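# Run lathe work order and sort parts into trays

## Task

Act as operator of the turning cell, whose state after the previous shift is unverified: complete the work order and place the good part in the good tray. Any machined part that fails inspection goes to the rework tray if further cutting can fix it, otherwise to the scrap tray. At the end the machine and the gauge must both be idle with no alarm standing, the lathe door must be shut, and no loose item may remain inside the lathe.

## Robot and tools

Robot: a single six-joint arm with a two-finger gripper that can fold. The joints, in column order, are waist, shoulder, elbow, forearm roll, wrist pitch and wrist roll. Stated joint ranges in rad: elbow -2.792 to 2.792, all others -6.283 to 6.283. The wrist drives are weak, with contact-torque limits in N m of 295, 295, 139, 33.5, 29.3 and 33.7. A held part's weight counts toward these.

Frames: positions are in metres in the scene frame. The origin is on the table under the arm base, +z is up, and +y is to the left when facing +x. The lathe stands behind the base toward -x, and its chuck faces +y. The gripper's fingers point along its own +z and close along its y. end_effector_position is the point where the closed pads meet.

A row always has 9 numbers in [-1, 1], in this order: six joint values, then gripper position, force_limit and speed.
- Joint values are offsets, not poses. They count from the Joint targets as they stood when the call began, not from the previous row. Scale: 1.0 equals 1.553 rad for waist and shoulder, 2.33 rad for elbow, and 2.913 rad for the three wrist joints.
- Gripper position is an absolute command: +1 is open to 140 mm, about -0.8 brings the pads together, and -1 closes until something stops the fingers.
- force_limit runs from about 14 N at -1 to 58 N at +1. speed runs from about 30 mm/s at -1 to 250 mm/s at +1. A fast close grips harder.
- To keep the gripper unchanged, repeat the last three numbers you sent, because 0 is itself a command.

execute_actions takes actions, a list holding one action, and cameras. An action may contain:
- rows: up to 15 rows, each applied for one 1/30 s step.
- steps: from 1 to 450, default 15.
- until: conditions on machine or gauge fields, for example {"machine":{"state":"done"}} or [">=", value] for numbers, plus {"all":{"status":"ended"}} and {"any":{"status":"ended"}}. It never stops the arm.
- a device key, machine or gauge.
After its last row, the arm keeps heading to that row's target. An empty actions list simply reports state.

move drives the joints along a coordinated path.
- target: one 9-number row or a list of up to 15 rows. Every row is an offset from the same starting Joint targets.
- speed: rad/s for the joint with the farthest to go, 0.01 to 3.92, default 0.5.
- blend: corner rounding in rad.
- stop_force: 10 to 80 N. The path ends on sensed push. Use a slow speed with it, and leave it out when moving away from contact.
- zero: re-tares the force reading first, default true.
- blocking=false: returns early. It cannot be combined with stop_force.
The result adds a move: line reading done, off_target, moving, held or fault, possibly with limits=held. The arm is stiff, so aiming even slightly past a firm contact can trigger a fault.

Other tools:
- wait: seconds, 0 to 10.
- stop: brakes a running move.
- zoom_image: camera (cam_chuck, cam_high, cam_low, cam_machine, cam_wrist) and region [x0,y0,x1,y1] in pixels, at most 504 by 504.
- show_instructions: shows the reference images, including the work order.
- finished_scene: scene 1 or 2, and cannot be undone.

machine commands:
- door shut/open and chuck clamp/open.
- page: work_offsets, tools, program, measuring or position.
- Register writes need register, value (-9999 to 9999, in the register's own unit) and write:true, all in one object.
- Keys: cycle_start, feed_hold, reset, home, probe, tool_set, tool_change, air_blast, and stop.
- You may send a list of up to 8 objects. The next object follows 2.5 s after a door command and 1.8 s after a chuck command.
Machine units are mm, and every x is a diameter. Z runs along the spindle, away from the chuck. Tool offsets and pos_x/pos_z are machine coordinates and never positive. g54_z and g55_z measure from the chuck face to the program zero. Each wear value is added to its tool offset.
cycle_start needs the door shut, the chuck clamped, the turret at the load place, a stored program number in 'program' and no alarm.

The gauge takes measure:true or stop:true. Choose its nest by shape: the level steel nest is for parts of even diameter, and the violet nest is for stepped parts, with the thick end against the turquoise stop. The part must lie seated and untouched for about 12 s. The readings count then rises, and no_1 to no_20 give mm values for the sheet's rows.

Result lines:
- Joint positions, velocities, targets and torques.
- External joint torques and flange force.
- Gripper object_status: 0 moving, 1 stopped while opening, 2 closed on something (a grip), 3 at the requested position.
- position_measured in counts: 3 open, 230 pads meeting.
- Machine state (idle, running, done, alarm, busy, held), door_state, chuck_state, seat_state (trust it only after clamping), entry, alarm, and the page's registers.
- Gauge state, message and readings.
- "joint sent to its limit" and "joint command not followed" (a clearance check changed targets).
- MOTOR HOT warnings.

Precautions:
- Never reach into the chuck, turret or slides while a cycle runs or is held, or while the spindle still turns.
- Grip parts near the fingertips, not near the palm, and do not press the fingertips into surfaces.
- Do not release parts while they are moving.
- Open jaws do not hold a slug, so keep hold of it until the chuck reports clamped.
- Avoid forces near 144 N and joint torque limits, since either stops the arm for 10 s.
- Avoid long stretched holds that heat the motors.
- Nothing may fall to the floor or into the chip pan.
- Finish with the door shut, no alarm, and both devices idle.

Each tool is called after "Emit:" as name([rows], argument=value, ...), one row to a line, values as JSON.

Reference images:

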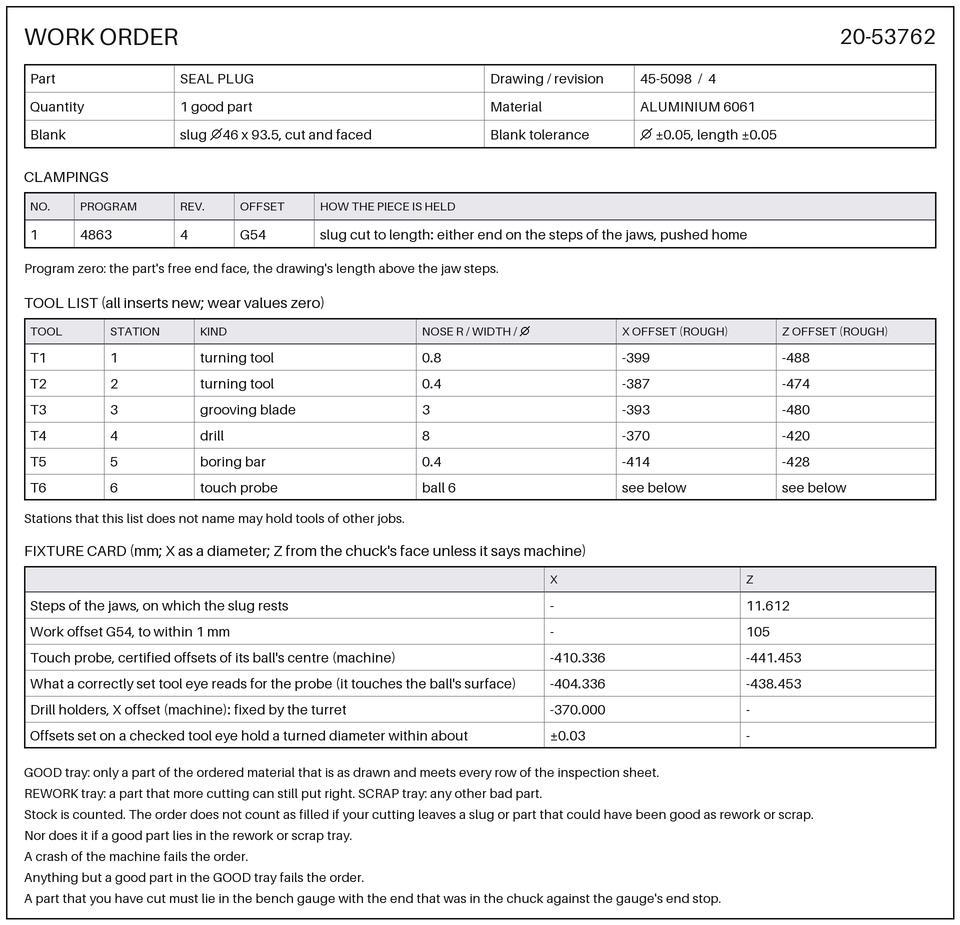

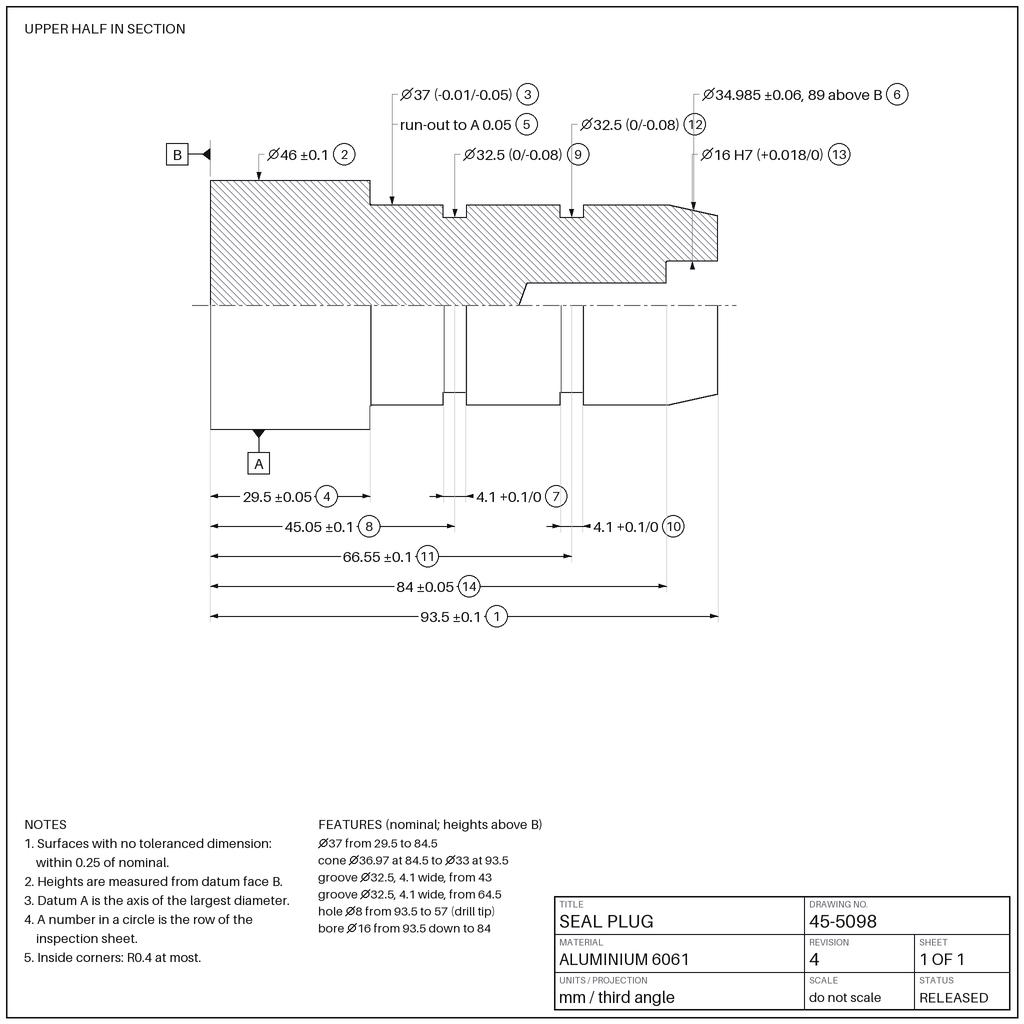

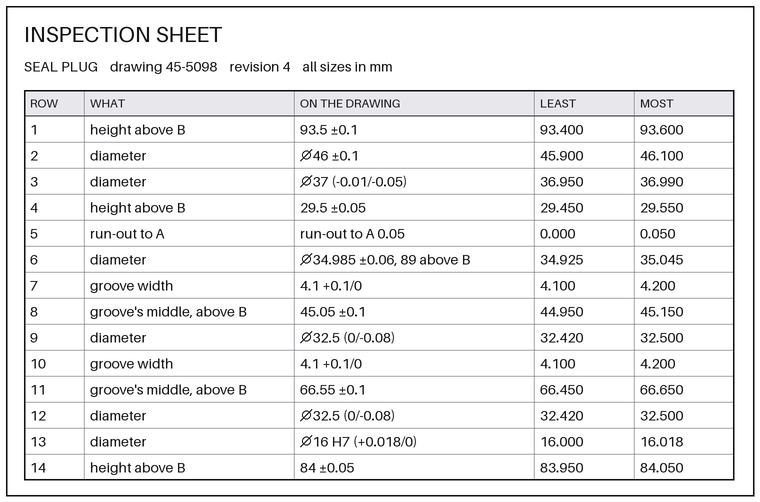

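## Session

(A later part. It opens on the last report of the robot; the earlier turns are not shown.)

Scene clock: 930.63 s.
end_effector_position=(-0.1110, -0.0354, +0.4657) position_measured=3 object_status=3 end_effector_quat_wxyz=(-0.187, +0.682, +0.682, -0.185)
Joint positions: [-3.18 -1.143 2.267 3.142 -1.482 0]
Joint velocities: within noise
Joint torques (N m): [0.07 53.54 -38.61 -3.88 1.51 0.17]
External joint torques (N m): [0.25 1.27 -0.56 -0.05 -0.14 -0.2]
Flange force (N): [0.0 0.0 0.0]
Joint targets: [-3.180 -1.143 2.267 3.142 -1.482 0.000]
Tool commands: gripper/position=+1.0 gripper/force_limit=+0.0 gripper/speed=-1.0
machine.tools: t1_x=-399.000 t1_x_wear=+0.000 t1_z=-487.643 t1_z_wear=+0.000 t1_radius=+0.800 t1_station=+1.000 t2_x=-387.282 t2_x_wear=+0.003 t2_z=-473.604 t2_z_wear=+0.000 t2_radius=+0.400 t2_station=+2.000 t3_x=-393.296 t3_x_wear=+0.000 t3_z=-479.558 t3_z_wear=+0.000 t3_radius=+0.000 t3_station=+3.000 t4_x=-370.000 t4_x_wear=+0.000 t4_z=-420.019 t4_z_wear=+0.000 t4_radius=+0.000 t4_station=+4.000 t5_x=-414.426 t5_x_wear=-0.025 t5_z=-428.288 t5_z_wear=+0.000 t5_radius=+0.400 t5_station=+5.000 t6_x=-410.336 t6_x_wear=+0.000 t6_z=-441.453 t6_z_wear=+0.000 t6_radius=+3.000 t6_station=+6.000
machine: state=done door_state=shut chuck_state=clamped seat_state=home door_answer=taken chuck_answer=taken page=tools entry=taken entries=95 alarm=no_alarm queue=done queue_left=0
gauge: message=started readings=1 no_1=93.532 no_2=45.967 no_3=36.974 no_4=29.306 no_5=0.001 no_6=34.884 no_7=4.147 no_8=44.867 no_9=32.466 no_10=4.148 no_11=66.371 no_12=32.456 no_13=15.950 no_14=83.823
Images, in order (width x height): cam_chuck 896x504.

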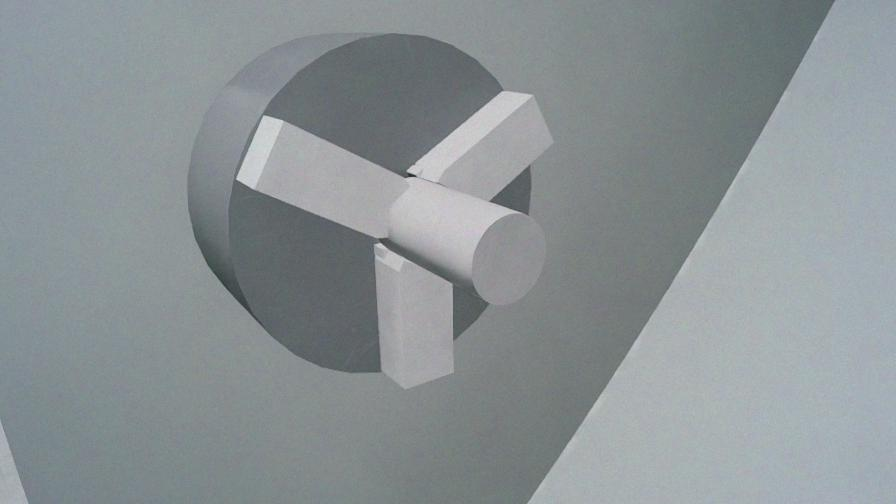

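Emit:
execute_actions([
  {"machine":[{"home":true},{"door":"open"}],"steps":450,"until":{"machine":{"queue":["!=","running"]}}},
], cameras=[])

Emit:
move([
  [-0.0614,0.9191,0.1115,-0.0352,0.9357,0.0113,1,0,-1],
  [0.2131,0.9955,0.03,0.1226,0.9186,-0.0477,1,0,-1],
], speed=0.6, cameras=[])

Emit:
execute_actions([
  {"rows":[[0,0,0,0,0,0,-1,0,-1]],"steps":100},
], cameras=[])

Emit:
execute_actions([
  {"machine":{"chuck":"open"},"steps":60},
], cameras=["cam_wrist"])

Scene clock: 937.27 s.
end_effector_position=(-0.1110, -0.0354, +0.4657) position_measured=3 object_status=3 end_effector_quat_wxyz=(-0.187, +0.682, +0.682, -0.185)
Joint positions: [-3.18 -1.143 2.267 3.142 -1.482 0]
Joint velocities: within noise
Joint torques (N m): [-0.17 53.68 -39.01 -3.92 1.38 0.16]
External joint torques (N m): [0.51 0.78 -0.27 -0.02 -0.02 -0.19]
Flange force (N): [0.0 0.0 0.0]
Joint targets: [-3.180 -1.143 2.267 3.142 -1.482 0.000]
Tool commands: gripper/position=+1.0 gripper/force_limit=+0.0 gripper/speed=-1.0
machine.tools: t1_x=-399.000 t1_x_wear=+0.000 t1_z=-487.643 t1_z_wear=+0.000 t1_radius=+0.800 t1_station=+1.000 t2_x=-387.282 t2_x_wear=+0.003 t2_z=-473.604 t2_z_wear=+0.000 t2_radius=+0.400 t2_station=+2.000 t3_x=-393.296 t3_x_wear=+0.000 t3_z=-479.558 t3_z_wear=+0.000 t3_radius=+0.000 t3_station=+3.000 t4_x=-370.000 t4_x_wear=+0.000 t4_z=-420.019 t4_z_wear=+0.000 t4_radius=+0.000 t4_station=+4.000 t5_x=-414.426 t5_x_wear=-0.025 t5_z=-428.288 t5_z_wear=+0.000 t5_radius=+0.400 t5_station=+5.000 t6_x=-410.336 t6_x_wear=+0.000 t6_z=-441.453 t6_z_wear=+0.000 t6_radius=+3.000 t6_station=+6.000
machine: state=done door_state=open chuck_state=clamped seat_state=home door_answer=taken chuck_answer=taken page=tools entry=taken entries=96 alarm=no_alarm queue=done queue_left=0
gauge: message=started readings=1 no_1=93.532 no_2=45.967 no_3=36.974 no_4=29.306 no_5=0.001 no_6=34.884 no_7=4.147 no_8=44.867 no_9=32.466 no_10=4.148 no_11=66.371 no_12=32.456 no_13=15.950 no_14=83.823
No camera images: "cameras" was empty.

Scene clock: 943.13 s.
end_effector_position=(-0.7588, -0.1828, +0.3062) position_measured=3 object_status=3 end_effector_quat_wxyz=(+0.501, -0.500, -0.502, +0.498)
Joint positions: [-2.849 0.404 2.337 3.499 1.193 -0.139]
Joint velocities: within noise
Joint torques (N m): [0.21 -57.79 -16.6 -1.81 2.86 0.11]
External joint torques (N m): [-0.09 -0.86 -0.65 -0.1 -0.18 -0.16]
Flange force (N): [0.1 -2.4 0.7]
Joint targets: [-2.849 0.404 2.337 3.499 1.193 -0.139]
machine.tools: t1_x=-399.000 t1_x_wear=+0.000 t1_z=-487.643 t1_z_wear=+0.000 t1_radius=+0.800 t1_station=+1.000 t2_x=-387.282 t2_x_wear=+0.003 t2_z=-473.604 t2_z_wear=+0.000 t2_radius=+0.400 t2_station=+2.000 t3_x=-393.296 t3_x_wear=+0.000 t3_z=-479.558 t3_z_wear=+0.000 t3_radius=+0.000 t3_station=+3.000 t4_x=-370.000 t4_x_wear=+0.000 t4_z=-420.019 t4_z_wear=+0.000 t4_radius=+0.000 t4_station=+4.000 t5_x=-414.426 t5_x_wear=-0.025 t5_z=-428.288 t5_z_wear=+0.000 t5_radius=+0.400 t5_station=+5.000 t6_x=-410.336 t6_x_wear=+0.000 t6_z=-441.453 t6_z_wear=+0.000 t6_radius=+3.000 t6_station=+6.000
machine: state=done door_state=open chuck_state=clamped seat_state=home door_answer=taken chuck_answer=taken page=tools entry=taken entries=96 alarm=no_alarm queue=done queue_left=0
gauge: message=started readings=1 no_1=93.532 no_2=45.967 no_3=36.974 no_4=29.306 no_5=0.001 no_6=34.884 no_7=4.147 no_8=44.867 no_9=32.466 no_10=4.148 no_11=66.371 no_12=32.456 no_13=15.950 no_14=83.823
move: done
No camera images: "cameras" was empty.

Scene clock: 946.93 s.
end_effector_position=(-0.7588, -0.1829, +0.3061) position_measured=163 object_status=0 end_effector_quat_wxyz=(+0.500, -0.500, -0.502, +0.498)
Joint positions: [-2.849 0.404 2.337 3.499 1.193 -0.139]
Joint velocities: within noise
Joint torques (N m): [-1.94 -57.06 -23.93 -2.25 3.03 0.38]
External joint torques (N m): [2.14 -1.71 6.55 0.33 -0.28 -0.43]
Flange force (N): [-0.2 -3.1 -14.0]
Joint targets: [-2.849 0.404 2.337 3.499 1.193 -0.139]
machine.tools: t1_x=-399.000 t1_x_wear=+0.000 t1_z=-487.643 t1_z_wear=+0.000 t1_radius=+0.800 t1_station=+1.000 t2_x=-387.282 t2_x_wear=+0.003 t2_z=-473.604 t2_z_wear=+0.000 t2_radius=+0.400 t2_station=+2.000 t3_x=-393.296 t3_x_wear=+0.000 t3_z=-479.558 t3_z_wear=+0.000 t3_radius=+0.000 t3_station=+3.000 t4_x=-370.000 t4_x_wear=+0.000 t4_z=-420.019 t4_z_wear=+0.000 t4_radius=+0.000 t4_station=+4.000 t5_x=-414.426 t5_x_wear=-0.025 t5_z=-428.288 t5_z_wear=+0.000 t5_radius=+0.400 t5_station=+5.000 t6_x=-410.336 t6_x_wear=+0.000 t6_z=-441.453 t6_z_wear=+0.000 t6_radius=+3.000 t6_station=+6.000
machine: state=done door_state=open chuck_state=clamped seat_state=home door_answer=taken chuck_answer=taken page=tools entry=taken entries=96 alarm=no_alarm queue=done queue_left=0
gauge: message=started readings=1 no_1=93.532 no_2=45.967 no_3=36.974 no_4=29.306 no_5=0.001 no_6=34.884 no_7=4.147 no_8=44.867 no_9=32.466 no_10=4.148 no_11=66.371 no_12=32.456 no_13=15.950 no_14=83.823
No camera images: "cameras" was empty.

Scene clock: 949.13 s.
end_effector_position=(-0.7588, -0.1829, +0.3062) position_measured=163 object_status=2 end_effector_quat_wxyz=(+0.501, -0.500, -0.502, +0.498)
Joint positions: [-2.849 0.404 2.337 3.499 1.193 -0.139]
Joint velocities: within noise
Joint torques (N m): [-0.39 -60.51 -19.26 -2.15 4.31 0.21]
External joint torques (N m): [0.46 2.16 1.99 0.24 -1.57 -0.25]
Flange force (N): [-1.2 1.2 -0.6]
Joint targets: [-2.849 0.404 2.337 3.499 1.193 -0.139]
Tool commands: gripper/position=-1.0 gripper/force_limit=+0.0 gripper/speed=-1.0
machine.tools: t1_x=-399.000 t1_x_wear=+0.000 t1_z=-487.643 t1_z_wear=+0.000 t1_radius=+0.800 t1_station=+1.000 t2_x=-387.282 t2_x_wear=+0.003 t2_z=-473.604 t2_z_wear=+0.000 t2_radius=+0.400 t2_station=+2.000 t3_x=-393.296 t3_x_wear=+0.000 t3_z=-479.558 t3_z_wear=+0.000 t3_radius=+0.000 t3_station=+3.000 t4_x=-370.000 t4_x_wear=+0.000 t4_z=-420.019 t4_z_wear=+0.000 t4_radius=+0.000 t4_station=+4.000 t5_x=-414.426 t5_x_wear=-0.025 t5_z=-428.288 t5_z_wear=+0.000 t5_radius=+0.400 t5_station=+5.000 t6_x=-410.336 t6_x_wear=+0.000 t6_z=-441.453 t6_z_wear=+0.000 t6_radius=+3.000 t6_station=+6.000
machine: state=idle door_state=open chuck_state=open seat_state=home door_answer=taken chuck_answer=taken page=tools entry=taken entries=96 alarm=no_alarm queue=done queue_left=0
gauge: message=started readings=1 no_1=93.532 no_2=45.967 no_3=36.974 no_4=29.306 no_5=0.001 no_6=34.884 no_7=4.147 no_8=44.867 no_9=32.466 no_10=4.148 no_11=66.371 no_12=32.456 no_13=15.950 no_14=83.823
Images, in order (width x height): cam_wrist 896x504.

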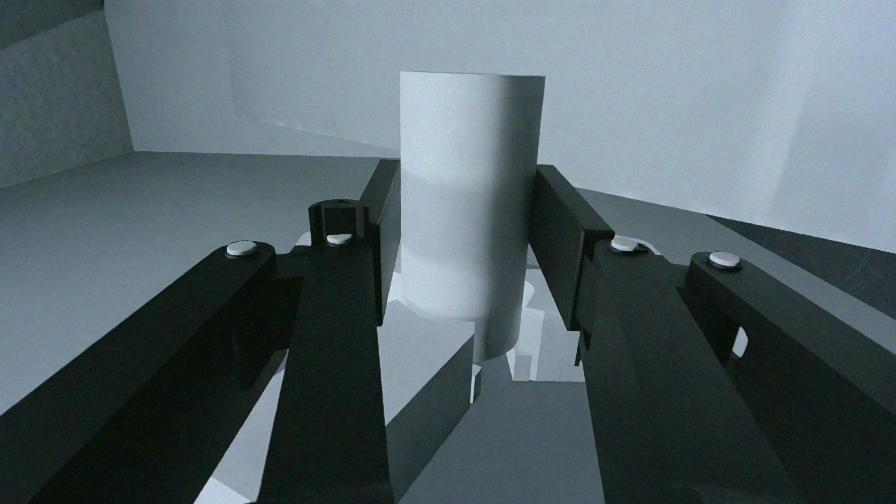

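Emit:
execute_actions([
  {"machine":{"chuck":"clamp"},"steps":60},
], cameras=[])

Emit:
move([
  [0,0,0,0,0,0,0.5,0,-1],
  [0.0108,0.0014,-0.0018,0.0064,0,-0.0027,0.5,0,-1],
], speed=0.1, cameras=[])

Emit:
execute_actions([
  {"rows":[[0,0,0,0,0,0,-1,0,-1]],"steps":90},
], cameras=["cam_wrist"])

Emit:
execute_actions([
  {"machine":{"chuck":"open"},"steps":60},
], cameras=[])

Scene clock: 967.83 s.
end_effector_position=(-0.7588, -0.1829, +0.3062) position_measured=163 object_status=2 end_effector_quat_wxyz=(+0.501, -0.500, -0.502, +0.498)
Joint positions: [-2.849 0.404 2.337 3.499 1.194 -0.139]
Joint velocities: within noise
Joint torques (N m): [-0.77 -58.43 -24.79 -2.57 4.13 0.33]
External joint torques (N m): [0.74 0.32 7.51 0.67 -1.4 -0.38]
Flange force (N): [1.9 -1.2 -12.1]
Joint targets: [-2.849 0.404 2.337 3.499 1.193 -0.139]
Tool commands: gripper/position=-1.0 gripper/force_limit=+0.0 gripper/speed=-1.0
machine.tools: t1_x=-399.000 t1_x_wear=+0.000 t1_z=-487.643 t1_z_wear=+0.000 t1_radius=+0.800 t1_station=+1.000 t2_x=-387.282 t2_x_wear=+0.003 t2_z=-473.604 t2_z_wear=+0.000 t2_radius=+0.400 t2_station=+2.000 t3_x=-393.296 t3_x_wear=+0.000 t3_z=-479.558 t3_z_wear=+0.000 t3_radius=+0.000 t3_station=+3.000 t4_x=-370.000 t4_x_wear=+0.000 t4_z=-420.019 t4_z_wear=+0.000 t4_radius=+0.000 t4_station=+4.000 t5_x=-414.426 t5_x_wear=-0.025 t5_z=-428.288 t5_z_wear=+0.000 t5_radius=+0.400 t5_station=+5.000 t6_x=-410.336 t6_x_wear=+0.000 t6_z=-441.453 t6_z_wear=+0.000 t6_radius=+3.000 t6_station=+6.000
machine: state=idle door_state=open chuck_state=clamped seat_state=home door_answer=taken chuck_answer=taken page=tools entry=taken entries=96 alarm=no_alarm queue=done queue_left=0
gauge: message=started readings=1 no_1=93.532 no_2=45.967 no_3=36.974 no_4=29.306 no_5=0.001 no_6=34.884 no_7=4.147 no_8=44.867 no_9=32.466 no_10=4.148 no_11=66.371 no_12=32.456 no_13=15.950 no_14=83.823
No camera images: "cameras" was empty.

Scene clock: 970.80 s.
end_effector_position=(-0.7578, -0.1907, +0.3059) position_measured=66 object_status=3 end_effector_quat_wxyz=(+0.501, -0.500, -0.502, +0.498)
Joint positions: [-2.832 0.406 2.333 3.518 1.193 -0.147]
Joint velocities: within noise
Joint torques (N m): [-0.05 -56.98 -16.69 -1.82 2.88 0.21]
External joint torques (N m): [0.21 -1.66 -0.43 -0.09 -0.18 -0.26]
Flange force (N): [-0.2 -4.1 -0.5]
Joint targets: [-2.832 0.406 2.333 3.518 1.193 -0.147]
machine.tools: t1_x=-399.000 t1_x_wear=+0.000 t1_z=-487.643 t1_z_wear=+0.000 t1_radius=+0.800 t1_station=+1.000 t2_x=-387.282 t2_x_wear=+0.003 t2_z=-473.604 t2_z_wear=+0.000 t2_radius=+0.400 t2_station=+2.000 t3_x=-393.296 t3_x_wear=+0.000 t3_z=-479.558 t3_z_wear=+0.000 t3_radius=+0.000 t3_station=+3.000 t4_x=-370.000 t4_x_wear=+0.000 t4_z=-420.019 t4_z_wear=+0.000 t4_radius=+0.000 t4_station=+4.000 t5_x=-414.426 t5_x_wear=-0.025 t5_z=-428.288 t5_z_wear=+0.000 t5_radius=+0.400 t5_station=+5.000 t6_x=-410.336 t6_x_wear=+0.000 t6_z=-441.453 t6_z_wear=+0.000 t6_radius=+3.000 t6_station=+6.000
machine: state=idle door_state=open chuck_state=clamped seat_state=home door_answer=taken chuck_answer=taken page=tools entry=taken entries=96 alarm=no_alarm queue=done queue_left=0
gauge: message=started readings=1 no_1=93.532 no_2=45.967 no_3=36.974 no_4=29.306 no_5=0.001 no_6=34.884 no_7=4.147 no_8=44.867 no_9=32.466 no_10=4.148 no_11=66.371 no_12=32.456 no_13=15.950 no_14=83.823
move: done
No camera images: "cameras" was empty.

Scene clock: 974.00 s.
end_effector_position=(-0.7578, -0.1907, +0.3059) position_measured=163 object_status=2 end_effector_quat_wxyz=(+0.501, -0.500, -0.502, +0.498)
Joint positions: [-2.832 0.406 2.333 3.518 1.193 -0.147]
Joint velocities: within noise
Joint torques (N m): [-2.15 -53.81 -21.77 -1.92 1.67 0.21]
External joint torques (N m): [2.28 -5.14 4.47 -0.01 1.08 -0.25]
Flange force (N): [0.5 -7.5 -14.3]
Joint targets: [-2.832 0.406 2.333 3.518 1.193 -0.147]
machine.tools: t1_x=-399.000 t1_x_wear=+0.000 t1_z=-487.643 t1_z_wear=+0.000 t1_radius=+0.800 t1_station=+1.000 t2_x=-387.282 t2_x_wear=+0.003 t2_z=-473.604 t2_z_wear=+0.000 t2_radius=+0.400 t2_station=+2.000 t3_x=-393.296 t3_x_wear=+0.000 t3_z=-479.558 t3_z_wear=+0.000 t3_radius=+0.000 t3_station=+3.000 t4_x=-370.000 t4_x_wear=+0.000 t4_z=-420.019 t4_z_wear=+0.000 t4_radius=+0.000 t4_station=+4.000 t5_x=-414.426 t5_x_wear=-0.025 t5_z=-428.288 t5_z_wear=+0.000 t5_radius=+0.400 t5_station=+5.000 t6_x=-410.336 t6_x_wear=+0.000 t6_z=-441.453 t6_z_wear=+0.000 t6_radius=+3.000 t6_station=+6.000
machine: state=idle door_state=open chuck_state=clamped seat_state=home door_answer=taken chuck_answer=taken page=tools entry=taken entries=96 alarm=no_alarm queue=done queue_left=0
gauge: message=started readings=1 no_1=93.532 no_2=45.967 no_3=36.974 no_4=29.306 no_5=0.001 no_6=34.884 no_7=4.147 no_8=44.867 no_9=32.466 no_10=4.148 no_11=66.371 no_12=32.456 no_13=15.950 no_14=83.823
Images, in order (width x height): cam_wrist 896x504.

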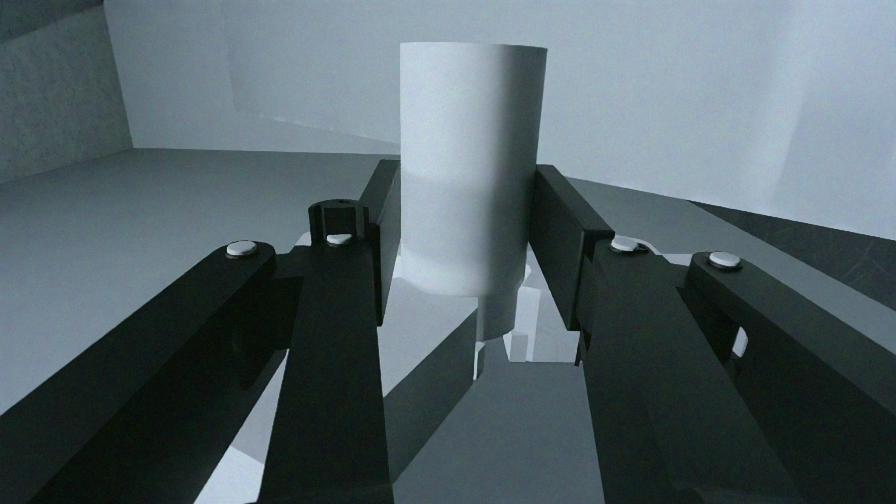

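Scene clock: 976.20 s.
end_effector_position=(-0.7578, -0.1907, +0.3059) position_measured=163 object_status=2 end_effector_quat_wxyz=(+0.501, -0.500, -0.502, +0.498)
Joint positions: [-2.832 0.406 2.333 3.518 1.193 -0.147]
Joint velocities: within noise
Joint torques (N m): [-0.2 -59.84 -18.71 -2.09 4.27 0.12]
External joint torques (N m): [0.22 1.15 1.36 0.16 -1.53 -0.17]
Flange force (N): [-0.5 -0.8 -0.2]
Joint targets: [-2.832 0.406 2.333 3.518 1.193 -0.147]
Tool commands: gripper/position=-1.0 gripper/force_limit=+0.0 gripper/speed=-1.0
machine.tools: t1_x=-399.000 t1_x_wear=+0.000 t1_z=-487.643 t1_z_wear=+0.000 t1_radius=+0.800 t1_station=+1.000 t2_x=-387.282 t2_x_wear=+0.003 t2_z=-473.604 t2_z_wear=+0.000 t2_radius=+0.400 t2_station=+2.000 t3_x=-393.296 t3_x_wear=+0.000 t3_z=-479.558 t3_z_wear=+0.000 t3_radius=+0.000 t3_station=+3.000 t4_x=-370.000 t4_x_wear=+0.000 t4_z=-420.019 t4_z_wear=+0.000 t4_radius=+0.000 t4_station=+4.000 t5_x=-414.426 t5_x_wear=-0.025 t5_z=-428.288 t5_z_wear=+0.000 t5_radius=+0.400 t5_station=+5.000 t6_x=-410.336 t6_x_wear=+0.000 t6_z=-441.453 t6_z_wear=+0.000 t6_radius=+3.000 t6_station=+6.000
machine: state=idle door_state=open chuck_state=open seat_state=home door_answer=taken chuck_answer=taken page=tools entry=taken entries=96 alarm=no_alarm queue=done queue_left=0
gauge: message=started readings=1 no_1=93.532 no_2=45.967 no_3=36.974 no_4=29.306 no_5=0.001 no_6=34.884 no_7=4.147 no_8=44.867 no_9=32.466 no_10=4.148 no_11=66.371 no_12=32.456 no_13=15.950 no_14=83.823
No camera images: "cameras" was empty.

Emit:
move([
  [-0.0684,-0.0091,0.0123,-0.0403,0.0005,0.017,-1,0,-1],
  [-0.1545,-0.0176,0.024,-0.0899,0.0021,0.036,-1,0,-1],
  [-0.2855,-0.0777,0.0832,-0.1643,0.0171,0.0618,-1,0,-1],
  [-0.2241,-0.9968,-0.0283,-0.1292,-0.9186,0.0505,-1,0,-1],
], speed=[0.15,0.3,0.5,0.6], cameras=[])

Emit:
move(target=[0.9981,0.2846,-0.0288,0,-0.0058,-0.1373,-1,0,-1], speed=0.9, cameras=[])

Scene clock: 987.80 s.
end_effector_position=(-0.1110, -0.0352, +0.4659) position_measured=163 object_status=2 end_effector_quat_wxyz=(-0.187, +0.682, +0.682, -0.185)
Joint positions: [-3.18 -1.143 2.267 3.141 -1.482 0]
Joint velocities: within noise
Joint torques (N m): [-0.41 52.26 -41.48 -3.88 2.27 0.18]
External joint torques (N m): [0.77 2.21 2.28 -0.06 -0.87 -0.2]
Flange force (N): [0.0 0.0 0.0]
Joint targets: [-3.180 -1.143 2.267 3.141 -1.482 0.000]
machine.tools: t1_x=-399.000 t1_x_wear=+0.000 t1_z=-487.643 t1_z_wear=+0.000 t1_radius=+0.800 t1_station=+1.000 t2_x=-387.282 t2_x_wear=+0.003 t2_z=-473.604 t2_z_wear=+0.000 t2_radius=+0.400 t2_station=+2.000 t3_x=-393.296 t3_x_wear=+0.000 t3_z=-479.558 t3_z_wear=+0.000 t3_radius=+0.000 t3_station=+3.000 t4_x=-370.000 t4_x_wear=+0.000 t4_z=-420.019 t4_z_wear=+0.000 t4_radius=+0.000 t4_station=+4.000 t5_x=-414.426 t5_x_wear=-0.025 t5_z=-428.288 t5_z_wear=+0.000 t5_radius=+0.400 t5_station=+5.000 t6_x=-410.336 t6_x_wear=+0.000 t6_z=-441.453 t6_z_wear=+0.000 t6_radius=+3.000 t6_station=+6.000
machine: state=idle door_state=open chuck_state=open seat_state=open door_answer=taken chuck_answer=taken page=tools entry=taken entries=96 alarm=no_alarm queue=done queue_left=0
gauge: message=started readings=1 no_1=93.532 no_2=45.967 no_3=36.974 no_4=29.306 no_5=0.001 no_6=34.884 no_7=4.147 no_8=44.867 no_9=32.466 no_10=4.148 no_11=66.371 no_12=32.456 no_13=15.950 no_14=83.823
move: done
No camera images: "cameras" was empty.

Scene clock: 990.03 s.
end_effector_position=(+0.0289, -0.2069, +0.4380) position_measured=163 object_status=2 end_effector_quat_wxyz=(-0.013, -0.188, +0.980, -0.069)
Joint positions: [-1.63 -0.701 2.2 3.141 -1.499 -0.4]
Joint velocities: within noise
Joint torques (N m): [-0.53 22.49 -44.21 -4.25 0.76 0.23]
External joint torques (N m): [0.5 1.6 1.98 -0.08 -0.36 -0.24]
Flange force (N): [0.0 0.0 0.0]
Joint targets: [-1.630 -0.701 2.200 3.141 -1.499 -0.400]
machine.tools: t1_x=-399.000 t1_x_wear=+0.000 t1_z=-487.643 t1_z_wear=+0.000 t1_radius=+0.800 t1_station=+1.000 t2_x=-387.282 t2_x_wear=+0.003 t2_z=-473.604 t2_z_wear=+0.000 t2_radius=+0.400 t2_station=+2.000 t3_x=-393.296 t3_x_wear=+0.000 t3_z=-479.558 t3_z_wear=+0.000 t3_radius=+0.000 t3_station=+3.000 t4_x=-370.000 t4_x_wear=+0.000 t4_z=-420.019 t4_z_wear=+0.000 t4_radius=+0.000 t4_station=+4.000 t5_x=-414.426 t5_x_wear=-0.025 t5_z=-428.288 t5_z_wear=+0.000 t5_radius=+0.400 t5_station=+5.000 t6_x=-410.336 t6_x_wear=+0.000 t6_z=-441.453 t6_z_wear=+0.000 t6_radius=+3.000 t6_station=+6.000
machine: state=idle door_state=open chuck_state=open seat_state=open door_answer=taken chuck_answer=taken page=tools entry=taken entries=96 alarm=no_alarm queue=done queue_left=0
gauge: message=started readings=1 no_1=93.532 no_2=45.967 no_3=36.974 no_4=29.306 no_5=0.001 no_6=34.884 no_7=4.147 no_8=44.867 no_9=32.466 no_10=4.148 no_11=66.371 no_12=32.456 no_13=15.950 no_14=83.823
move: done
No camera images: "cameras" was empty.

Emit:
move(target=[0.9981,0.6467,-0.1457,-0.0163,0.1796,0.1191,-1,0,-1], speed=0.9, cameras=[])

Emit:
move(target=[0.0404,0,0,0,0,0.0217,-1,0,-1], speed=0.3, cameras=["cam_wrist"])

Scene clock: 1008.07 s.
end_effector_position=(+0.6498, -0.0058, +0.2025) position_measured=163 object_status=2 end_effector_quat_wxyz=(+0.012, +0.720, -0.693, +0.014)
Joint positions: [-0.079 0.304 1.86 3.094 -0.976 -0.053]
Joint velocities: within noise
Joint torques (N m): [-0.37 -66.44 -36.33 -3.62 0.14 0.21]
External joint torques (N m): [0.42 0.99 1.51 -0.07 -0.14 -0.21]
Flange force (N): [-0.4 1.5 1.9]
Joint targets: [-0.079 0.304 1.860 3.094 -0.976 -0.053]
machine.tools: t1_x=-399.000 t1_x_wear=+0.000 t1_z=-487.643 t1_z_wear=+0.000 t1_radius=+0.800 t1_station=+1.000 t2_x=-387.282 t2_x_wear=+0.003 t2_z=-473.604 t2_z_wear=+0.000 t2_radius=+0.400 t2_station=+2.000 t3_x=-393.296 t3_x_wear=+0.000 t3_z=-479.558 t3_z_wear=+0.000 t3_radius=+0.000 t3_station=+3.000 t4_x=-370.000 t4_x_wear=+0.000 t4_z=-420.019 t4_z_wear=+0.000 t4_radius=+0.000 t4_station=+4.000 t5_x=-414.426 t5_x_wear=-0.025 t5_z=-428.288 t5_z_wear=+0.000 t5_radius=+0.400 t5_station=+5.000 t6_x=-410.336 t6_x_wear=+0.000 t6_z=-441.453 t6_z_wear=+0.000 t6_radius=+3.000 t6_station=+6.000
machine: state=idle door_state=open chuck_state=open seat_state=open door_answer=taken chuck_answer=taken page=tools entry=taken entries=96 alarm=no_alarm queue=done queue_left=0
gauge: message=started readings=1 no_1=93.532 no_2=45.967 no_3=36.974 no_4=29.306 no_5=0.001 no_6=34.884 no_7=4.147 no_8=44.867 no_9=32.466 no_10=4.148 no_11=66.371 no_12=32.456 no_13=15.950 no_14=83.823
move: done
No camera images: "cameras" was empty.

Scene clock: 1008.80 s.
end_effector_position=(+0.6488, +0.0351, +0.2025) position_measured=163 object_status=2 end_effector_quat_wxyz=(+0.011, +0.720, -0.694, +0.015)
Joint positions: [-0.017 0.304 1.86 3.094 -0.976 0.011]
Joint velocities: within noise
Joint torques (N m): [0.13 -66.76 -36.12 -3.65 0.05 0.19]
External joint torques (N m): [-0.03 1.17 1.04 -0.06 -0.04 -0.19]
Flange force (N): [0.3 0.4 1.9]
Joint targets: [-0.017 0.304 1.860 3.094 -0.976 0.011]
machine.tools: t1_x=-399.000 t1_x_wear=+0.000 t1_z=-487.643 t1_z_wear=+0.000 t1_radius=+0.800 t1_station=+1.000 t2_x=-387.282 t2_x_wear=+0.003 t2_z=-473.604 t2_z_wear=+0.000 t2_radius=+0.400 t2_station=+2.000 t3_x=-393.296 t3_x_wear=+0.000 t3_z=-479.558 t3_z_wear=+0.000 t3_radius=+0.000 t3_station=+3.000 t4_x=-370.000 t4_x_wear=+0.000 t4_z=-420.019 t4_z_wear=+0.000 t4_radius=+0.000 t4_station=+4.000 t5_x=-414.426 t5_x_wear=-0.025 t5_z=-428.288 t5_z_wear=+0.000 t5_radius=+0.400 t5_station=+5.000 t6_x=-410.336 t6_x_wear=+0.000 t6_z=-441.453 t6_z_wear=+0.000 t6_radius=+3.000 t6_station=+6.000
machine: state=idle door_state=open chuck_state=open seat_state=open door_answer=taken chuck_answer=taken page=tools entry=taken entries=96 alarm=no_alarm queue=done queue_left=0
gauge: message=started readings=1 no_1=93.532 no_2=45.967 no_3=36.974 no_4=29.306 no_5=0.001 no_6=34.884 no_7=4.147 no_8=44.867 no_9=32.466 no_10=4.148 no_11=66.371 no_12=32.456 no_13=15.950 no_14=83.823
move: done
Images, in order (width x height): cam_wrist 896x504.

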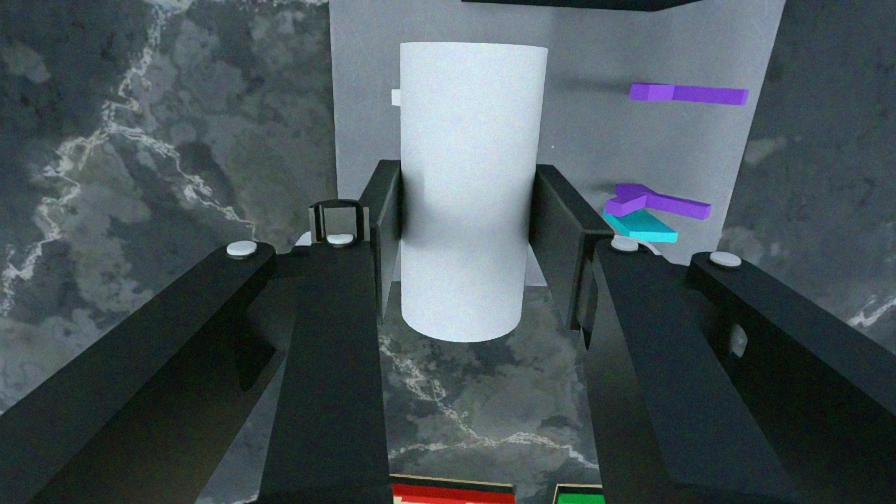

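Emit:
move(target=[0,0.053,0.021,0,0.045,0,-1,0,-1], speed=0.12, cameras=["cam_wrist"])

Scene clock: 1014.43 s.
end_effector_position=(+0.6521, +0.0366, +0.1272) position_measured=163 object_status=2 end_effector_quat_wxyz=(+0.010, +0.722, -0.692, +0.014)
Joint positions: [-0.017 0.386 1.909 3.094 -0.845 0.011]
Joint velocities: within noise
Joint torques (N m): [-0.13 -70.88 -32.82 -3.33 0.04 0.18]
External joint torques (N m): [0.25 1.07 1.33 0.02 -0.04 -0.18]
Flange force (N): [-0.1 1.2 1.9]
Joint targets: [-0.017 0.386 1.909 3.094 -0.845 0.011]
machine.tools: t1_x=-399.000 t1_x_wear=+0.000 t1_z=-487.643 t1_z_wear=+0.000 t1_radius=+0.800 t1_station=+1.000 t2_x=-387.282 t2_x_wear=+0.003 t2_z=-473.604 t2_z_wear=+0.000 t2_radius=+0.400 t2_station=+2.000 t3_x=-393.296 t3_x_wear=+0.000 t3_z=-479.558 t3_z_wear=+0.000 t3_radius=+0.000 t3_station=+3.000 t4_x=-370.000 t4_x_wear=+0.000 t4_z=-420.019 t4_z_wear=+0.000 t4_radius=+0.000 t4_station=+4.000 t5_x=-414.426 t5_x_wear=-0.025 t5_z=-428.288 t5_z_wear=+0.000 t5_radius=+0.400 t5_station=+5.000 t6_x=-410.336 t6_x_wear=+0.000 t6_z=-441.453 t6_z_wear=+0.000 t6_radius=+3.000 t6_station=+6.000
machine: state=idle door_state=open chuck_state=open seat_state=open door_answer=taken chuck_answer=taken page=tools entry=taken entries=96 alarm=no_alarm queue=done queue_left=0
gauge: message=started readings=1 no_1=93.532 no_2=45.967 no_3=36.974 no_4=29.306 no_5=0.001 no_6=34.884 no_7=4.147 no_8=44.867 no_9=32.466 no_10=4.148 no_11=66.371 no_12=32.456 no_13=15.950 no_14=83.823
move: done
Images, in order (width x height): cam_wrist 896x504.

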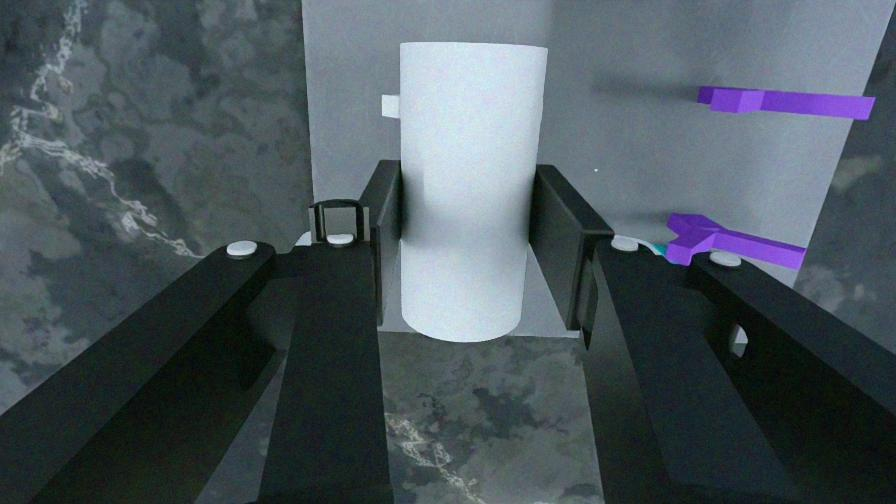

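Emit:
move(target=[0,0.0212,0.0078,0,0.0185,0,-1,0,-1], speed=0.03, stop_force=10, cameras=["cam_wrist"])

Scene clock: 1019.03 s.
end_effector_position=(+0.6526, +0.0372, +0.1042) position_measured=163 object_status=2 end_effector_quat_wxyz=(+0.009, +0.722, -0.691, +0.014)
Joint positions: [-0.017 0.413 1.923 3.094 -0.802 0.011]
Joint velocities: within noise
Joint torques (N m): [-0.71 -53.55 -21.25 -3.26 1.26 0.1]
External joint torques (N m): [0.81 -17.41 -9.16 0.06 -1.24 -0.1]
Flange force (N): [-0.1 2.1 -28.0]
Joint targets: [-0.017 0.413 1.923 3.094 -0.802 0.011]
machine.tools: t1_x=-399.000 t1_x_wear=+0.000 t1_z=-487.643 t1_z_wear=+0.000 t1_radius=+0.800 t1_station=+1.000 t2_x=-387.282 t2_x_wear=+0.003 t2_z=-473.604 t2_z_wear=+0.000 t2_radius=+0.400 t2_station=+2.000 t3_x=-393.296 t3_x_wear=+0.000 t3_z=-479.558 t3_z_wear=+0.000 t3_radius=+0.000 t3_station=+3.000 t4_x=-370.000 t4_x_wear=+0.000 t4_z=-420.019 t4_z_wear=+0.000 t4_radius=+0.000 t4_station=+4.000 t5_x=-414.426 t5_x_wear=-0.025 t5_z=-428.288 t5_z_wear=+0.000 t5_radius=+0.400 t5_station=+5.000 t6_x=-410.336 t6_x_wear=+0.000 t6_z=-441.453 t6_z_wear=+0.000 t6_radius=+3.000 t6_station=+6.000
machine: state=idle door_state=open chuck_state=open seat_state=open door_answer=taken chuck_answer=taken page=tools entry=taken entries=96 alarm=no_alarm queue=done queue_left=0
gauge: message=started readings=1 no_1=93.532 no_2=45.967 no_3=36.974 no_4=29.306 no_5=0.001 no_6=34.884 no_7=4.147 no_8=44.867 no_9=32.466 no_10=4.148 no_11=66.371 no_12=32.456 no_13=15.950 no_14=83.823
move: contact; the wrist pitch is farthest, 0.011 rad from its target
Images, in order (width x height): cam_wrist 896x504.

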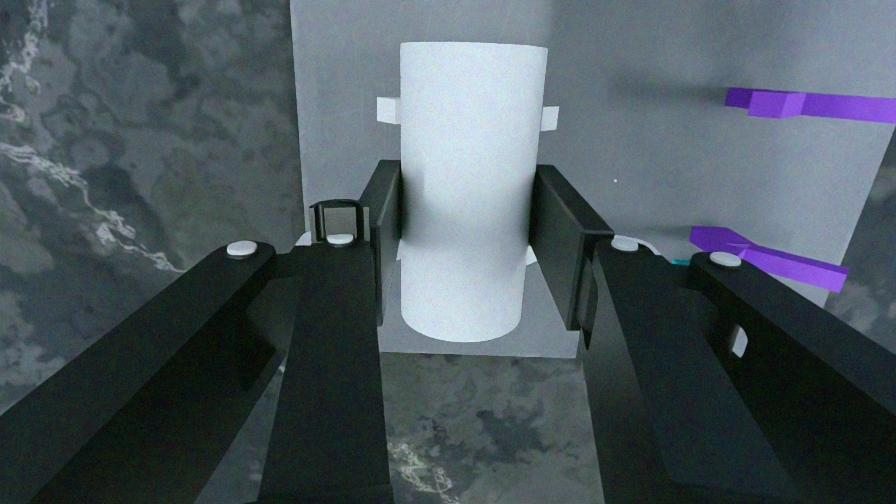

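Emit:
move([
  [0,-0.0003,0,0,0,0,-1,0,-1],
  [0,-0.0003,0,0,0,0,0.15,0,-1],
  [-0.01,-0.0003,0,0,0,-0.0053,0.15,0,-1],
], speed=0.04, cameras=["cam_wrist"])

Emit:
execute_actions([
  {"rows":[[0,0,0,0,0,0,-1,0,-1]],"steps":90},
], cameras=["cam_wrist"])

Scene clock: 1030.33 s.
end_effector_position=(+0.6532, +0.0270, +0.1045) position_measured=110 object_status=3 end_effector_quat_wxyz=(+0.009, +0.722, -0.691, +0.014)
Joint positions: [-0.032 0.412 1.923 3.094 -0.802 -0.005]
Joint velocities: within noise
Joint torques (N m): [-0.29 -69.7 -29.83 -3.13 0.12 0.18]
External joint torques (N m): [0.53 -1.76 -0.66 -0.08 -0.1 -0.18]
Flange force (N): [-0.4 0.7 -2.7]
Joint targets: [-0.032 0.412 1.923 3.094 -0.802 -0.005]
machine.tools: t1_x=-399.000 t1_x_wear=+0.000 t1_z=-487.643 t1_z_wear=+0.000 t1_radius=+0.800 t1_station=+1.000 t2_x=-387.282 t2_x_wear=+0.003 t2_z=-473.604 t2_z_wear=+0.000 t2_radius=+0.400 t2_station=+2.000 t3_x=-393.296 t3_x_wear=+0.000 t3_z=-479.558 t3_z_wear=+0.000 t3_radius=+0.000 t3_station=+3.000 t4_x=-370.000 t4_x_wear=+0.000 t4_z=-420.019 t4_z_wear=+0.000 t4_radius=+0.000 t4_station=+4.000 t5_x=-414.426 t5_x_wear=-0.025 t5_z=-428.288 t5_z_wear=+0.000 t5_radius=+0.400 t5_station=+5.000 t6_x=-410.336 t6_x_wear=+0.000 t6_z=-441.453 t6_z_wear=+0.000 t6_radius=+3.000 t6_station=+6.000
machine: state=idle door_state=open chuck_state=open seat_state=open door_answer=taken chuck_answer=taken page=tools entry=taken entries=96 alarm=no_alarm queue=done queue_left=0
gauge: message=started readings=1 no_1=93.532 no_2=45.967 no_3=36.974 no_4=29.306 no_5=0.001 no_6=34.884 no_7=4.147 no_8=44.867 no_9=32.466 no_10=4.148 no_11=66.371 no_12=32.456 no_13=15.950 no_14=83.823
move: done
Images, in order (width x height): cam_wrist 896x504.

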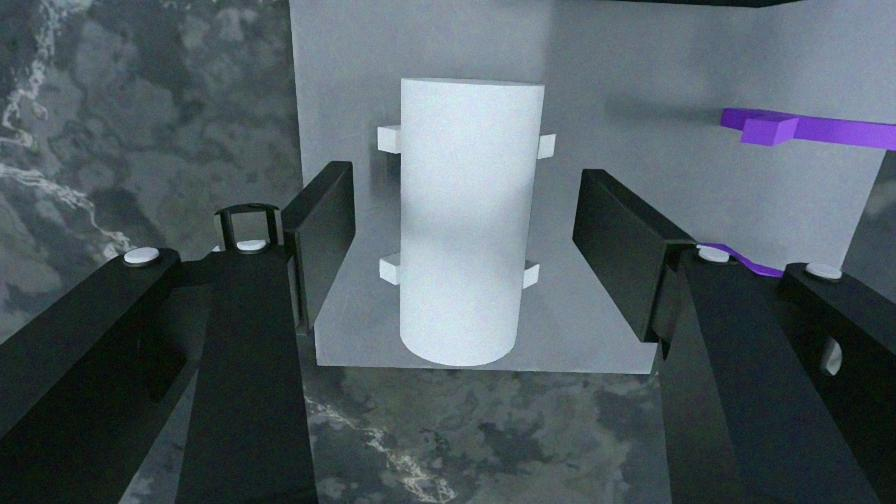

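Scene clock: 1033.53 s.
end_effector_position=(+0.6532, +0.0270, +0.1045) position_measured=163 object_status=2 end_effector_quat_wxyz=(+0.009, +0.722, -0.691, +0.014)
Joint positions: [-0.032 0.412 1.923 3.094 -0.802 -0.005]
Joint velocities: within noise
Joint torques (N m): [-0.39 -63.19 -26.39 -3.74 0.4 -0.28]
External joint torques (N m): [0.6 -8.84 -4.28 0.52 -0.38 0.28]
Flange force (N): [-0.9 2.0 -13.6]
Joint targets: [-0.032 0.412 1.923 3.094 -0.802 -0.005]
machine.tools: t1_x=-399.000 t1_x_wear=+0.000 t1_z=-487.643 t1_z_wear=+0.000 t1_radius=+0.800 t1_station=+1.000 t2_x=-387.282 t2_x_wear=+0.003 t2_z=-473.604 t2_z_wear=+0.000 t2_radius=+0.400 t2_station=+2.000 t3_x=-393.296 t3_x_wear=+0.000 t3_z=-479.558 t3_z_wear=+0.000 t3_radius=+0.000 t3_station=+3.000 t4_x=-370.000 t4_x_wear=+0.000 t4_z=-420.019 t4_z_wear=+0.000 t4_radius=+0.000 t4_station=+4.000 t5_x=-414.426 t5_x_wear=-0.025 t5_z=-428.288 t5_z_wear=+0.000 t5_radius=+0.400 t5_station=+5.000 t6_x=-410.336 t6_x_wear=+0.000 t6_z=-441.453 t6_z_wear=+0.000 t6_radius=+3.000 t6_station=+6.000
machine: state=idle door_state=open chuck_state=open seat_state=open door_answer=taken chuck_answer=taken page=tools entry=taken entries=96 alarm=no_alarm queue=done queue_left=0
gauge: message=started readings=1 no_1=93.532 no_2=45.967 no_3=36.974 no_4=29.306 no_5=0.001 no_6=34.884 no_7=4.147 no_8=44.867 no_9=32.466 no_10=4.148 no_11=66.371 no_12=32.456 no_13=15.950 no_14=83.823
Images, in order (width x height): cam_wrist 896x504.

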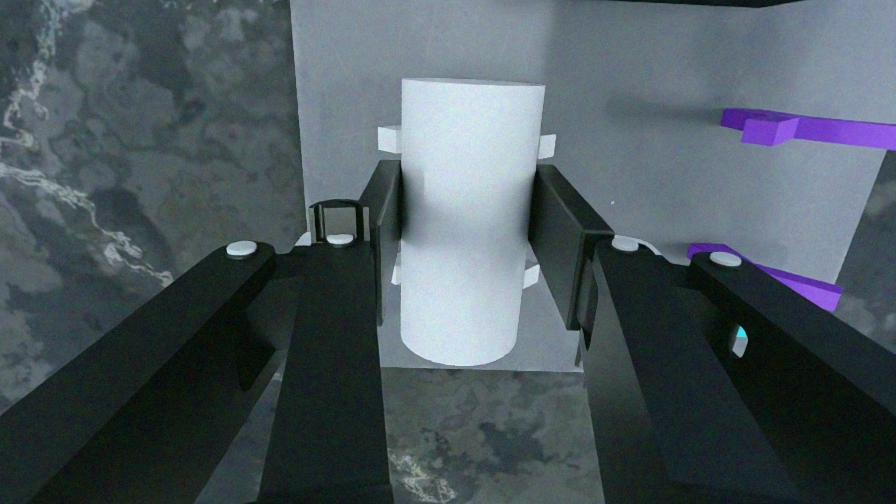

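Emit:
move(target=[0,-0.00015,0,0,0,0,-1,0,-1], speed=0.02, cameras=[])

Emit:
move(target=[0.0135,0,0,0,0,0.0072,-1,0,-1], speed=0.015, stop_force=20, cameras=["cam_wrist"])

Scene clock: 1036.57 s.
end_effector_position=(+0.6532, +0.0270, +0.1046) position_measured=163 object_status=2 end_effector_quat_wxyz=(+0.009, +0.722, -0.691, +0.014)
Joint positions: [-0.032 0.412 1.923 3.094 -0.802 -0.005]
Joint velocities: within noise
Joint torques (N m): [-0.21 -67.91 -27.98 -3.69 -0.45 -0.28]
External joint torques (N m): [0.26 -3.72 -2.61 0.47 0.47 0.28]
Flange force (N): [-0.6 -0.3 -5.1]
Joint targets: [-0.032 0.412 1.923 3.094 -0.802 -0.005]
machine.tools: t1_x=-399.000 t1_x_wear=+0.000 t1_z=-487.643 t1_z_wear=+0.000 t1_radius=+0.800 t1_station=+1.000 t2_x=-387.282 t2_x_wear=+0.003 t2_z=-473.604 t2_z_wear=+0.000 t2_radius=+0.400 t2_station=+2.000 t3_x=-393.296 t3_x_wear=+0.000 t3_z=-479.558 t3_z_wear=+0.000 t3_radius=+0.000 t3_station=+3.000 t4_x=-370.000 t4_x_wear=+0.000 t4_z=-420.019 t4_z_wear=+0.000 t4_radius=+0.000 t4_station=+4.000 t5_x=-414.426 t5_x_wear=-0.025 t5_z=-428.288 t5_z_wear=+0.000 t5_radius=+0.400 t5_station=+5.000 t6_x=-410.336 t6_x_wear=+0.000 t6_z=-441.453 t6_z_wear=+0.000 t6_radius=+3.000 t6_station=+6.000
machine: state=idle door_state=open chuck_state=open seat_state=open door_answer=taken chuck_answer=taken page=tools entry=taken entries=96 alarm=no_alarm queue=done queue_left=0
gauge: message=started readings=1 no_1=93.532 no_2=45.967 no_3=36.974 no_4=29.306 no_5=0.001 no_6=34.884 no_7=4.147 no_8=44.867 no_9=32.466 no_10=4.148 no_11=66.371 no_12=32.456 no_13=15.950 no_14=83.823
move: done
No camera images: "cameras" was empty.

Scene clock: 1037.53 s.
end_effector_position=(+0.6531, +0.0307, +0.1047) position_measured=163 object_status=2 end_effector_quat_wxyz=(+0.008, +0.722, -0.691, +0.014)
Joint positions: [-0.026 0.412 1.923 3.094 -0.802 0.001]
Joint velocities: within noise
Joint torques (N m): [18.83 -64.38 -25.33 3.81 -0.22 -0.67]
External joint torques (N m): [-18.71 -7.7 -5.16 -7.02 0.22 0.67]
Flange force (N): [28.0 0.5 -10.0]
Joint targets: [-0.026 0.412 1.923 3.094 -0.802 0.001]
machine.tools: t1_x=-399.000 t1_x_wear=+0.000 t1_z=-487.643 t1_z_wear=+0.000 t1_radius=+0.800 t1_station=+1.000 t2_x=-387.282 t2_x_wear=+0.003 t2_z=-473.604 t2_z_wear=+0.000 t2_radius=+0.400 t2_station=+2.000 t3_x=-393.296 t3_x_wear=+0.000 t3_z=-479.558 t3_z_wear=+0.000 t3_radius=+0.000 t3_station=+3.000 t4_x=-370.000 t4_x_wear=+0.000 t4_z=-420.019 t4_z_wear=+0.000 t4_radius=+0.000 t4_station=+4.000 t5_x=-414.426 t5_x_wear=-0.025 t5_z=-428.288 t5_z_wear=+0.000 t5_radius=+0.400 t5_station=+5.000 t6_x=-410.336 t6_x_wear=+0.000 t6_z=-441.453 t6_z_wear=+0.000 t6_radius=+3.000 t6_station=+6.000
machine: state=idle door_state=open chuck_state=open seat_state=open door_answer=taken chuck_answer=taken page=tools entry=taken entries=96 alarm=no_alarm queue=done queue_left=0
gauge: message=started readings=1 no_1=93.532 no_2=45.967 no_3=36.974 no_4=29.306 no_5=0.001 no_6=34.884 no_7=4.147 no_8=44.867 no_9=32.466 no_10=4.148 no_11=66.371 no_12=32.456 no_13=15.950 no_14=83.823
move: contact; the waist is farthest, 0.015 rad from its target
Images, in order (width x height): cam_wrist 896x504.

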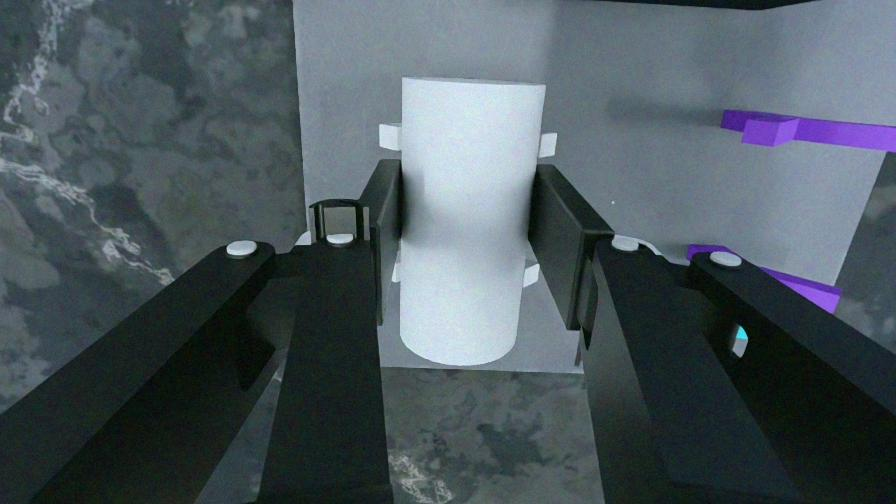

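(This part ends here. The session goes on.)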